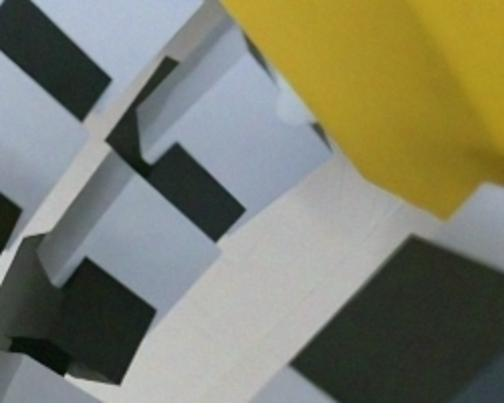

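>>> move(joints={"hand_index_mcp":0.0,"hand_middle_mcp":0.0,"hand_thumb_mcp":-0.2}, cameras=["wrist_camera"])

Scene clock: 64.80 s.
move: off_target
base_odometry: x=-0.448 y=-2.375 heading=-2.370
base_tilt: forward=-0.1 right=+0.2
base_status: not commanded
joint_positions: joint_1_rad=-0.003 joint_2_rad=+0.880 joint_3_rad=+3.135 joint_4_rad=-1.802 joint_5_rad=-0.001 joint_6_rad=+0.859 joint_7_rad=-0.001 hand_index_mcp=+0.079 hand_index_abd=-0.001 hand_index_pip=+0.166 hand_index_dip=+0.416 hand_middle_mcp=+0.073 hand_middle_abd=-0.001 hand_middle_pip=+0.163 hand_middle_dip=+0.415 hand_ring_mcp=+0.980 hand_ring_abd=-0.002 hand_ring_pip=-0.305 hand_ring_dip=-0.167 hand_thumb_cmc=-0.560 hand_thumb_axl=+0.680 hand_thumb_mcp=-0.014 hand_thumb_ipl=+0.191 hand_current_limit=+0.400 hand_speed=-0.600
joint_status: hand_index_mcp off_target (ended at +0.079, target +0.000); hand_middle_mcp off_target (ended at +0.073, target +0.000); hand_thumb_mcp off_target (ended at -0.014, target -0.200)
hand_state: blocked,goal,blocked,goal,blocked,goal,blocked,goal,goal,goal,goal,goal,goal,goal,blocked,blocked
index_mcp_current_ma: 126
index_abd_current_ma: 0
index_pip_current_ma: 14
index_dip_current_ma: 2
middle_mcp_current_ma: 110
middle_abd_current_ma: 0
middle_pip_current_ma: 11
middle_dip_current_ma: 2
ring_mcp_current_ma: -10
ring_abd_current_ma: 0
ring_pip_current_ma: -1
ring_dip_current_ma: 0
thumb_cmc_current_ma: 3
thumb_axl_current_ma: 0
thumb_mcp_current_ma: 385
thumb_ipl_current_ma: 20
hand_goal_index_mcp: 0.000
hand_goal_index_abd: 0.000
hand_goal_index_pip: 0.140
hand_goal_index_dip: 0.406
hand_goal_middle_mcp: 0.000
hand_goal_middle_abd: 0.000
hand_goal_middle_pip: 0.140
hand_goal_middle_dip: 0.406
hand_goal_ring_mcp: 1.000
hand_goal_ring_abd: 0.000
hand_goal_ring_pip: -0.300
hand_goal_ring_dip: -0.170
hand_goal_thumb_cmc: -0.570
hand_goal_thumb_axl: 0.678
hand_goal_thumb_mcp: -0.200
hand_goal_thumb_ipl: 0.168
motor_effort: joint_1_rad=+0(1) joint_2_rad=-32(32) joint_3_rad=+0(1) joint_4_rad=+9(9) joint_5_rad=+1(1) joint_6_rad=+8(8) joint_7_rad=+1(1)
hand_pose: x=+0.8532 y=+0.0300 z=+0.5106 quat_wxyz=(+0.436, -0.559, +0.559, -0.430) (m; base frame)
hand_target: x=+0.8472 y=+0.0280 z=+0.4884 quat_wxyz=(+0.440, -0.547, +0.575, -0.419) (m; base frame)
hand_status: not commanded
pictures: wrist_camera
camera_calibration:
wrist_camera: T_world_to_cam=[[-0.178913, 0.796418, -0.577675, 0.457533], [-0.681647, 0.323056, 0.6565, 0.164167], [0.70947, 0.511227, 0.485077, -0.749113], [0, 0, 0, 1]] pos_world=[0.725236, -0.0344566, 0.519907]

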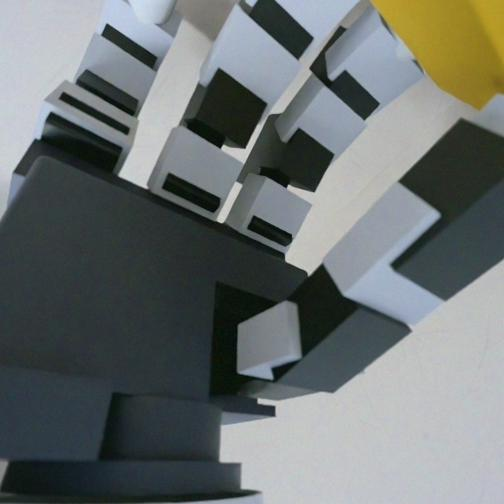

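>>> move(joints={"hand_index_mcp":-0.1,"hand_middle_mcp":-0.1}, cameras=[])

>>> move(joints={"joint_2_rad":0.735,"joint_4_rad":-1.80,"joint_6_rad":0.58}, min_time_s=1.2, cameras=["wrist_camera"])

Scene clock: 65.60 s.
move: off_target
base_odometry: x=-0.448 y=-2.375 heading=-2.370
base_tilt: forward=-0.1 right=+0.2
base_status: not commanded
joint_positions: joint_1_rad=-0.003 joint_2_rad=+0.880 joint_3_rad=+3.135 joint_4_rad=-1.802 joint_5_rad=-0.001 joint_6_rad=+0.862 joint_7_rad=-0.001 hand_index_mcp=+0.048 hand_index_abd=-0.007 hand_index_pip=+0.187 hand_index_dip=+0.424 hand_middle_mcp=+0.031 hand_middle_abd=-0.005 hand_middle_pip=+0.181 hand_middle_dip=+0.424 hand_ring_mcp=+0.980 hand_ring_abd=-0.002 hand_ring_pip=-0.305 hand_ring_dip=-0.167 hand_thumb_cmc=-0.547 hand_thumb_axl=+0.684 hand_thumb_mcp=-0.014 hand_thumb_ipl=+0.205 hand_current_limit=+0.400 hand_speed=-0.600
joint_status: hand_index_mcp off_target (ended at +0.048, target -0.100); hand_middle_mcp off_target (ended at +0.031, target -0.100)
hand_state: blocked,goal,blocked,goal,blocked,goal,blocked,goal,goal,goal,goal,goal,blocked,goal,blocked,blocked
index_mcp_current_ma: 385
index_abd_current_ma: -1
index_pip_current_ma: 44
index_dip_current_ma: 8
middle_mcp_current_ma: 320
middle_abd_current_ma: -1
middle_pip_current_ma: 34
middle_dip_current_ma: 8
ring_mcp_current_ma: -10
ring_abd_current_ma: 0
ring_pip_current_ma: -1
ring_dip_current_ma: 0
thumb_cmc_current_ma: 13
thumb_axl_current_ma: 1
thumb_mcp_current_ma: 385
thumb_ipl_current_ma: 47
hand_goal_index_mcp: -0.100
hand_goal_index_abd: 0.000
hand_goal_index_pip: 0.140
hand_goal_index_dip: 0.406
hand_goal_middle_mcp: -0.100
hand_goal_middle_abd: 0.000
hand_goal_middle_pip: 0.140
hand_goal_middle_dip: 0.406
hand_goal_ring_mcp: 1.000
hand_goal_ring_abd: 0.000
hand_goal_ring_pip: -0.300
hand_goal_ring_dip: -0.170
hand_goal_thumb_cmc: -0.570
hand_goal_thumb_axl: 0.678
hand_goal_thumb_mcp: -0.200
hand_goal_thumb_ipl: 0.168
motor_effort: joint_1_rad=+0(1) joint_2_rad=-30(32) joint_3_rad=+0(0) joint_4_rad=+8(8) joint_5_rad=+0(1) joint_6_rad=+7(7) joint_7_rad=+0(1)
hand_pose: x=+0.8536 y=+0.0300 z=+0.5113 quat_wxyz=(+0.437, -0.559, +0.558, -0.431) (m; base frame)
hand_target: x=+0.8472 y=+0.0280 z=+0.4884 quat_wxyz=(+0.440, -0.547, +0.575, -0.419) (m; base frame)
hand_status: not commanded
pictures: none
No camera images: "cameras" was empty.

Scene clock: 67.43 s.
move: done
base_odometry: x=-0.448 y=-2.375 heading=-2.370
base_tilt: forward=-0.1 right=+0.3
base_status: not commanded
joint_positions: joint_1_rad=-0.003 joint_2_rad=+0.748 joint_3_rad=+3.135 joint_4_rad=-1.802 joint_5_rad=-0.001 joint_6_rad=+0.642 joint_7_rad=-0.001 hand_index_mcp=+0.042 hand_index_abd=-0.010 hand_index_pip=+0.193 hand_index_dip=+0.430 hand_middle_mcp=+0.024 hand_middle_abd=-0.007 hand_middle_pip=+0.182 hand_middle_dip=+0.425 hand_ring_mcp=+0.980 hand_ring_abd=-0.002 hand_ring_pip=-0.305 hand_ring_dip=-0.167 hand_thumb_cmc=-0.541 hand_thumb_axl=+0.685 hand_thumb_mcp=-0.014 hand_thumb_ipl=+0.206 hand_current_limit=+0.400 hand_speed=-0.600
joint_status: all done
hand_state: blocked,goal,blocked,blocked,blocked,goal,blocked,goal,goal,goal,goal,goal,blocked,goal,blocked,blocked
index_mcp_current_ma: 373
index_abd_current_ma: -2
index_pip_current_ma: 54
index_dip_current_ma: 13
middle_mcp_current_ma: 288
middle_abd_current_ma: -1
middle_pip_current_ma: 35
middle_dip_current_ma: 9
ring_mcp_current_ma: -10
ring_abd_current_ma: 0
ring_pip_current_ma: -1
ring_dip_current_ma: 0
thumb_cmc_current_ma: 19
thumb_axl_current_ma: 2
thumb_mcp_current_ma: 385
thumb_ipl_current_ma: 51
hand_goal_index_mcp: -0.100
hand_goal_index_abd: 0.000
hand_goal_index_pip: 0.140
hand_goal_index_dip: 0.406
hand_goal_middle_mcp: -0.100
hand_goal_middle_abd: 0.000
hand_goal_middle_pip: 0.140
hand_goal_middle_dip: 0.406
hand_goal_ring_mcp: 1.000
hand_goal_ring_abd: 0.000
hand_goal_ring_pip: -0.300
hand_goal_ring_dip: -0.170
hand_goal_thumb_cmc: -0.570
hand_goal_thumb_axl: 0.678
hand_goal_thumb_mcp: -0.200
hand_goal_thumb_ipl: 0.168
motor_effort: joint_1_rad=+0(1) joint_2_rad=-32(34) joint_3_rad=+0(1) joint_4_rad=+11(12) joint_5_rad=+0(1) joint_6_rad=+9(10) joint_7_rad=+0(1)
hand_pose: x=+0.8367 y=+0.0301 z=+0.5498 quat_wxyz=(+0.412, -0.577, +0.576, -0.406) (m; base frame)
hand_target: x=+0.8285 y=+0.0280 z=+0.5450 quat_wxyz=(+0.405, -0.571, +0.601, -0.385) (m; base frame)
hand_status: not commanded
pictures: wrist_camera
camera_calibration:
wrist_camera: T_world_to_cam=[[-0.227786, 0.79586, -0.561, 0.508889], [-0.624197, 0.322841, 0.711443, 0.0488109], [0.747323, 0.512231, 0.423235, -0.75416], [0, 0, 0, 1]] pos_world=[0.709986, -0.0344579, 0.569947]

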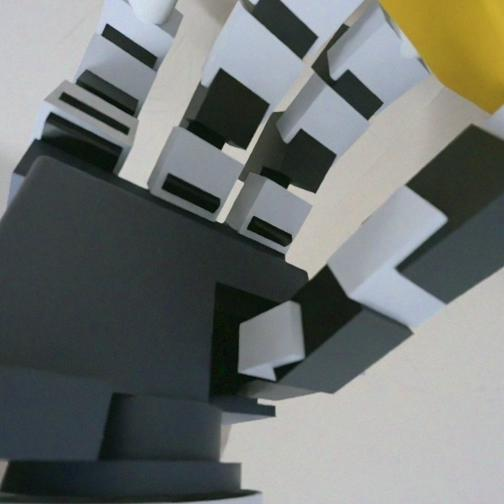

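>>> move(base={"translate_m":-0.55}, speeds={"translate_m":0.35}, cameras=["wrist_camera"])

Scene clock: 72.07 s.
move: done
base_odometry: x=-0.054 y=-1.991 heading=-2.370
base_tilt: forward=-0.1 right=+0.3
base_status: done
joint_positions: joint_1_rad=-0.003 joint_2_rad=+0.745 joint_3_rad=+3.135 joint_4_rad=-1.802 joint_5_rad=-0.001 joint_6_rad=+0.638 joint_7_rad=-0.001 hand_index_mcp=+0.041 hand_index_abd=-0.010 hand_index_pip=+0.194 hand_index_dip=+0.430 hand_middle_mcp=+0.023 hand_middle_abd=-0.008 hand_middle_pip=+0.182 hand_middle_dip=+0.425 hand_ring_mcp=+0.981 hand_ring_abd=-0.002 hand_ring_pip=-0.305 hand_ring_dip=-0.167 hand_thumb_cmc=-0.541 hand_thumb_axl=+0.685 hand_thumb_mcp=-0.014 hand_thumb_ipl=+0.206 hand_current_limit=+0.400 hand_speed=-0.600
joint_status: not commanded
hand_state: blocked,goal,blocked,blocked,blocked,goal,blocked,goal,goal,goal,goal,goal,blocked,goal,blocked,blocked
index_mcp_current_ma: 368
index_abd_current_ma: -2
index_pip_current_ma: 55
index_dip_current_ma: 13
middle_mcp_current_ma: 285
middle_abd_current_ma: -1
middle_pip_current_ma: 35
middle_dip_current_ma: 9
ring_mcp_current_ma: -10
ring_abd_current_ma: 0
ring_pip_current_ma: -1
ring_dip_current_ma: 0
thumb_cmc_current_ma: 19
thumb_axl_current_ma: 2
thumb_mcp_current_ma: 385
thumb_ipl_current_ma: 51
hand_goal_index_mcp: -0.100
hand_goal_index_abd: 0.000
hand_goal_index_pip: 0.140
hand_goal_index_dip: 0.406
hand_goal_middle_mcp: -0.100
hand_goal_middle_abd: 0.000
hand_goal_middle_pip: 0.140
hand_goal_middle_dip: 0.406
hand_goal_ring_mcp: 1.000
hand_goal_ring_abd: 0.000
hand_goal_ring_pip: -0.300
hand_goal_ring_dip: -0.170
hand_goal_thumb_cmc: -0.570
hand_goal_thumb_axl: 0.678
hand_goal_thumb_mcp: -0.200
hand_goal_thumb_ipl: 0.168
motor_effort: joint_1_rad=+0(1) joint_2_rad=-32(36) joint_3_rad=+0(1) joint_4_rad=+11(12) joint_5_rad=+1(1) joint_6_rad=+9(9) joint_7_rad=+0(1)
hand_pose: x=+0.8364 y=+0.0301 z=+0.5507 quat_wxyz=(+0.412, -0.578, +0.576, -0.406) (m; base frame)
hand_target: x=+0.8285 y=+0.0280 z=+0.5450 quat_wxyz=(+0.405, -0.571, +0.601, -0.385) (m; base frame)
hand_status: not commanded
pictures: wrist_camera
camera_calibration:
wrist_camera: T_world_to_cam=[[-0.228422, 0.795797, -0.56083, 0.509735], [-0.623499, 0.322846, 0.712053, 0.0470685], [0.747711, 0.512326, 0.422434, -0.754175], [0, 0, 0, 1]] pos_world=[0.709687, -0.034458, 0.570949]

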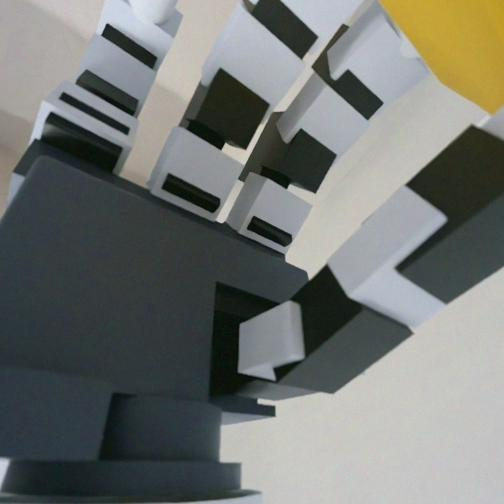

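>>> move(base={"translate_m":-1.33,"strafe_m":-0.645,"rotate_rad":-3.16}, speeds={"rotate_rad":0.9,"translate_m":0.45}, joints={"joint_2_rad":0.29,"joint_4_rad":-1.304,"joint_6_rad":-0.16}, min_time_s=2, cameras=["all"])

Scene clock: 77.07 s.
move: done
base_odometry: x=+0.451 y=-0.602 heading=+0.752
base_tilt: forward=-0.1 right=+0.2
base_status: done
joint_positions: joint_1_rad=-0.004 joint_2_rad=+0.298 joint_3_rad=+3.138 joint_4_rad=-1.326 joint_5_rad=-0.001 joint_6_rad=-0.098 joint_7_rad=-0.001 hand_index_mcp=+0.041 hand_index_abd=-0.011 hand_index_pip=+0.194 hand_index_dip=+0.430 hand_middle_mcp=+0.022 hand_middle_abd=-0.008 hand_middle_pip=+0.182 hand_middle_dip=+0.425 hand_ring_mcp=+0.981 hand_ring_abd=-0.002 hand_ring_pip=-0.305 hand_ring_dip=-0.167 hand_thumb_cmc=-0.540 hand_thumb_axl=+0.685 hand_thumb_mcp=-0.014 hand_thumb_ipl=+0.206 hand_current_limit=+0.400 hand_speed=-0.600
joint_status: all done
hand_state: blocked,goal,blocked,blocked,blocked,goal,blocked,goal,goal,goal,goal,goal,blocked,goal,blocked,blocked
index_mcp_current_ma: 367
index_abd_current_ma: -2
index_pip_current_ma: 56
index_dip_current_ma: 13
middle_mcp_current_ma: 282
middle_abd_current_ma: -1
middle_pip_current_ma: 35
middle_dip_current_ma: 9
ring_mcp_current_ma: -10
ring_abd_current_ma: 0
ring_pip_current_ma: -1
ring_dip_current_ma: 0
thumb_cmc_current_ma: 20
thumb_axl_current_ma: 2
thumb_mcp_current_ma: 385
thumb_ipl_current_ma: 51
hand_goal_index_mcp: -0.100
hand_goal_index_abd: 0.000
hand_goal_index_pip: 0.140
hand_goal_index_dip: 0.406
hand_goal_middle_mcp: -0.100
hand_goal_middle_abd: 0.000
hand_goal_middle_pip: 0.140
hand_goal_middle_dip: 0.406
hand_goal_ring_mcp: 1.000
hand_goal_ring_abd: 0.000
hand_goal_ring_pip: -0.300
hand_goal_ring_dip: -0.170
hand_goal_thumb_cmc: -0.570
hand_goal_thumb_axl: 0.678
hand_goal_thumb_mcp: -0.200
hand_goal_thumb_ipl: 0.168
motor_effort: joint_1_rad=+0(6) joint_2_rad=-26(36) joint_3_rad=+0(3) joint_4_rad=+17(18) joint_5_rad=+0(1) joint_6_rad=+7(10) joint_7_rad=+0(1)
hand_pose: x=+0.8414 y=+0.0298 z=+0.9383 quat_wxyz=(+0.464, -0.537, +0.535, -0.458) (m; base frame)
hand_target: x=+0.8348 y=+0.0280 z=+0.9404 quat_wxyz=(+0.463, -0.530, +0.557, -0.441) (m; base frame)
hand_status: not commanded
pictures: base_camera, wrist_camera
camera_calibration:
wrist_camera: T_world_to_cam=[[-0.120145, 0.794888, -0.594742, 0.669324], [-0.745364, 0.323483, 0.582916, -0.00200914], [0.655742, 0.513334, 0.553616, -0.967265], [0, 0, 0, 1]] pos_world=[0.713195, -0.034858, 0.934739]

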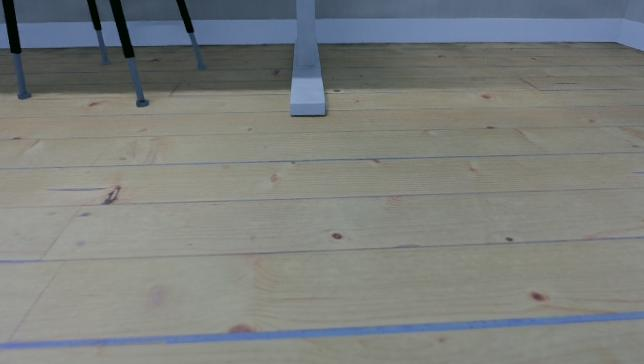

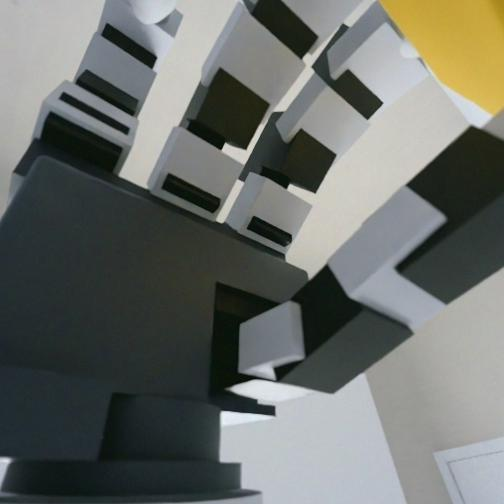

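>>> move(base={"translate_m":0.432,"strafe_m":0.063,"rotate_rad":0.008}, speeds={"translate_m":0.3}, cameras=["all"])

Scene clock: 80.10 s.
move: done
base_odometry: x=+0.723 y=-0.261 heading=+0.759
base_tilt: forward=-0.1 right=+0.2
base_status: done
joint_positions: joint_1_rad=-0.004 joint_2_rad=+0.291 joint_3_rad=+3.138 joint_4_rad=-1.326 joint_5_rad=-0.001 joint_6_rad=-0.100 joint_7_rad=-0.001 hand_index_mcp=+0.041 hand_index_abd=-0.011 hand_index_pip=+0.194 hand_index_dip=+0.431 hand_middle_mcp=+0.021 hand_middle_abd=-0.009 hand_middle_pip=+0.182 hand_middle_dip=+0.425 hand_ring_mcp=+0.981 hand_ring_abd=-0.002 hand_ring_pip=-0.305 hand_ring_dip=-0.167 hand_thumb_cmc=-0.540 hand_thumb_axl=+0.686 hand_thumb_mcp=-0.014 hand_thumb_ipl=+0.207 hand_current_limit=+0.400 hand_speed=-0.600
joint_status: not commanded
hand_state: blocked,goal,blocked,blocked,blocked,goal,blocked,goal,goal,goal,goal,goal,blocked,goal,blocked,blocked
index_mcp_current_ma: 365
index_abd_current_ma: -2
index_pip_current_ma: 56
index_dip_current_ma: 13
middle_mcp_current_ma: 278
middle_abd_current_ma: -1
middle_pip_current_ma: 35
middle_dip_current_ma: 9
ring_mcp_current_ma: -10
ring_abd_current_ma: 0
ring_pip_current_ma: -1
ring_dip_current_ma: 0
thumb_cmc_current_ma: 20
thumb_axl_current_ma: 2
thumb_mcp_current_ma: 385
thumb_ipl_current_ma: 53
hand_goal_index_mcp: -0.100
hand_goal_index_abd: 0.000
hand_goal_index_pip: 0.140
hand_goal_index_dip: 0.406
hand_goal_middle_mcp: -0.100
hand_goal_middle_abd: 0.000
hand_goal_middle_pip: 0.140
hand_goal_middle_dip: 0.406
hand_goal_ring_mcp: 1.000
hand_goal_ring_abd: 0.000
hand_goal_ring_pip: -0.300
hand_goal_ring_dip: -0.170
hand_goal_thumb_cmc: -0.570
hand_goal_thumb_axl: 0.678
hand_goal_thumb_mcp: -0.200
hand_goal_thumb_ipl: 0.168
motor_effort: joint_1_rad=+0(4) joint_2_rad=-26(29) joint_3_rad=+0(3) joint_4_rad=+17(18) joint_5_rad=+1(1) joint_6_rad=+9(10) joint_7_rad=+0(1)
hand_pose: x=+0.8395 y=+0.0294 z=+0.9423 quat_wxyz=(+0.465, -0.536, +0.534, -0.460) (m; base frame)
hand_target: x=+0.8348 y=+0.0280 z=+0.9404 quat_wxyz=(+0.463, -0.530, +0.557, -0.441) (m; base frame)
hand_status: not commanded
pictures: base_camera, wrist_camera
camera_calibration:
wrist_camera: T_world_to_cam=[[-0.117208, 0.79493, -0.595272, 0.66976], [-0.747672, 0.323883, 0.57973, -0.000662368], [0.653643, 0.513017, 0.556386, -0.968858], [0, 0, 0, 1]] pos_world=[0.711293, -0.0351571, 0.938132]

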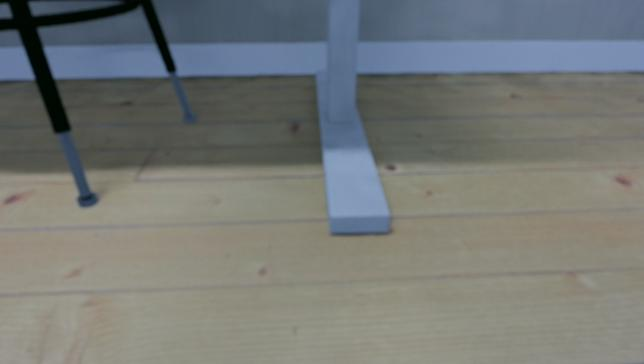

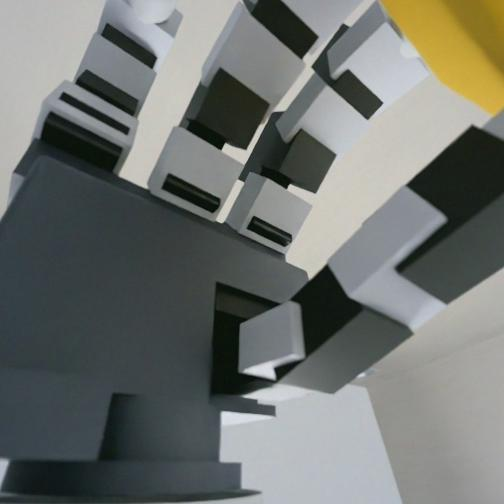

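>>> move(joints={"joint_2_rad":0.41,"joint_4_rad":-1.40,"joint_6_rad":0.015}, min_time_s=1.2, cameras=[])

>>> move(joints={"joint_2_rad":0.435,"joint_4_rad":-1.42,"joint_6_rad":0.035}, min_time_s=0.5, cameras=[])

Scene clock: 82.10 s.
move: done
base_odometry: x=+0.723 y=-0.261 heading=+0.759
base_tilt: forward=-0.1 right=+0.2
base_status: not commanded
joint_positions: joint_1_rad=-0.004 joint_2_rad=+0.369 joint_3_rad=+3.138 joint_4_rad=-1.380 joint_5_rad=-0.001 joint_6_rad=-0.035 joint_7_rad=-0.002 hand_index_mcp=+0.035 hand_index_abd=-0.012 hand_index_pip=+0.197 hand_index_dip=+0.432 hand_middle_mcp=+0.015 hand_middle_abd=-0.010 hand_middle_pip=+0.183 hand_middle_dip=+0.426 hand_ring_mcp=+0.981 hand_ring_abd=-0.002 hand_ring_pip=-0.305 hand_ring_dip=-0.167 hand_thumb_cmc=-0.538 hand_thumb_axl=+0.686 hand_thumb_mcp=-0.013 hand_thumb_ipl=+0.210 hand_current_limit=+0.400 hand_speed=-0.600
joint_status: all done
hand_state: blocked,goal,blocked,blocked,blocked,goal,blocked,blocked,goal,goal,goal,goal,blocked,goal,blocked,blocked
index_mcp_current_ma: 339
index_abd_current_ma: -3
index_pip_current_ma: 61
index_dip_current_ma: 15
middle_mcp_current_ma: 253
middle_abd_current_ma: -2
middle_pip_current_ma: 37
middle_dip_current_ma: 9
ring_mcp_current_ma: -10
ring_abd_current_ma: 0
ring_pip_current_ma: -1
ring_dip_current_ma: 0
thumb_cmc_current_ma: 22
thumb_axl_current_ma: 2
thumb_mcp_current_ma: 385
thumb_ipl_current_ma: 61
hand_goal_index_mcp: -0.100
hand_goal_index_abd: 0.000
hand_goal_index_pip: 0.140
hand_goal_index_dip: 0.406
hand_goal_middle_mcp: -0.100
hand_goal_middle_abd: 0.000
hand_goal_middle_pip: 0.140
hand_goal_middle_dip: 0.406
hand_goal_ring_mcp: 1.000
hand_goal_ring_abd: 0.000
hand_goal_ring_pip: -0.300
hand_goal_ring_dip: -0.170
hand_goal_thumb_cmc: -0.570
hand_goal_thumb_axl: 0.678
hand_goal_thumb_mcp: -0.200
hand_goal_thumb_ipl: 0.168
motor_effort: joint_1_rad=+0(1) joint_2_rad=-27(29) joint_3_rad=+0(1) joint_4_rad=+16(18) joint_5_rad=+0(1) joint_6_rad=+8(10) joint_7_rad=+0(1)
hand_pose: x=+0.8566 y=+0.0295 z=+0.8715 quat_wxyz=(+0.447, -0.551, +0.550, -0.441) (m; base frame)
hand_target: x=+0.8674 y=+0.0280 z=+0.8445 quat_wxyz=(+0.452, -0.539, +0.566, -0.430) (m; base frame)
hand_status: not commanded
pictures: none
No camera images: "cameras" was empty.

Scene clock: 82.90 s.
move: done
base_odometry: x=+0.723 y=-0.261 heading=+0.759
base_tilt: forward=-0.1 right=+0.2
base_status: not commanded
joint_positions: joint_1_rad=-0.004 joint_2_rad=+0.372 joint_3_rad=+3.138 joint_4_rad=-1.387 joint_5_rad=-0.001 joint_6_rad=-0.013 joint_7_rad=-0.003 hand_index_mcp=+0.035 hand_index_abd=-0.012 hand_index_pip=+0.197 hand_index_dip=+0.432 hand_middle_mcp=+0.015 hand_middle_abd=-0.010 hand_middle_pip=+0.183 hand_middle_dip=+0.426 hand_ring_mcp=+0.981 hand_ring_abd=-0.002 hand_ring_pip=-0.305 hand_ring_dip=-0.167 hand_thumb_cmc=-0.538 hand_thumb_axl=+0.686 hand_thumb_mcp=-0.013 hand_thumb_ipl=+0.210 hand_current_limit=+0.400 hand_speed=-0.600
joint_status: all done
hand_state: blocked,goal,blocked,blocked,blocked,goal,blocked,blocked,goal,goal,goal,goal,blocked,goal,blocked,blocked
index_mcp_current_ma: 339
index_abd_current_ma: -3
index_pip_current_ma: 61
index_dip_current_ma: 15
middle_mcp_current_ma: 252
middle_abd_current_ma: -2
middle_pip_current_ma: 37
middle_dip_current_ma: 9
ring_mcp_current_ma: -10
ring_abd_current_ma: 0
ring_pip_current_ma: -1
ring_dip_current_ma: 0
thumb_cmc_current_ma: 22
thumb_axl_current_ma: 2
thumb_mcp_current_ma: 385
thumb_ipl_current_ma: 61
hand_goal_index_mcp: -0.100
hand_goal_index_abd: 0.000
hand_goal_index_pip: 0.140
hand_goal_index_dip: 0.406
hand_goal_middle_mcp: -0.100
hand_goal_middle_abd: 0.000
hand_goal_middle_pip: 0.140
hand_goal_middle_dip: 0.406
hand_goal_ring_mcp: 1.000
hand_goal_ring_abd: 0.000
hand_goal_ring_pip: -0.300
hand_goal_ring_dip: -0.170
hand_goal_thumb_cmc: -0.570
hand_goal_thumb_axl: 0.678
hand_goal_thumb_mcp: -0.200
hand_goal_thumb_ipl: 0.168
motor_effort: joint_1_rad=+0(0) joint_2_rad=-23(27) joint_3_rad=+1(1) joint_4_rad=+14(16) joint_5_rad=+1(1) joint_6_rad=+7(9) joint_7_rad=+1(1)
hand_pose: x=+0.8589 y=+0.0296 z=+0.8716 quat_wxyz=(+0.450, -0.548, +0.547, -0.444) (m; base frame)
hand_target: x=+0.8696 y=+0.0280 z=+0.8197 quat_wxyz=(+0.445, -0.544, +0.572, -0.423) (m; base frame)
hand_status: not commanded
pictures: none
No camera images: "cameras" was empty.


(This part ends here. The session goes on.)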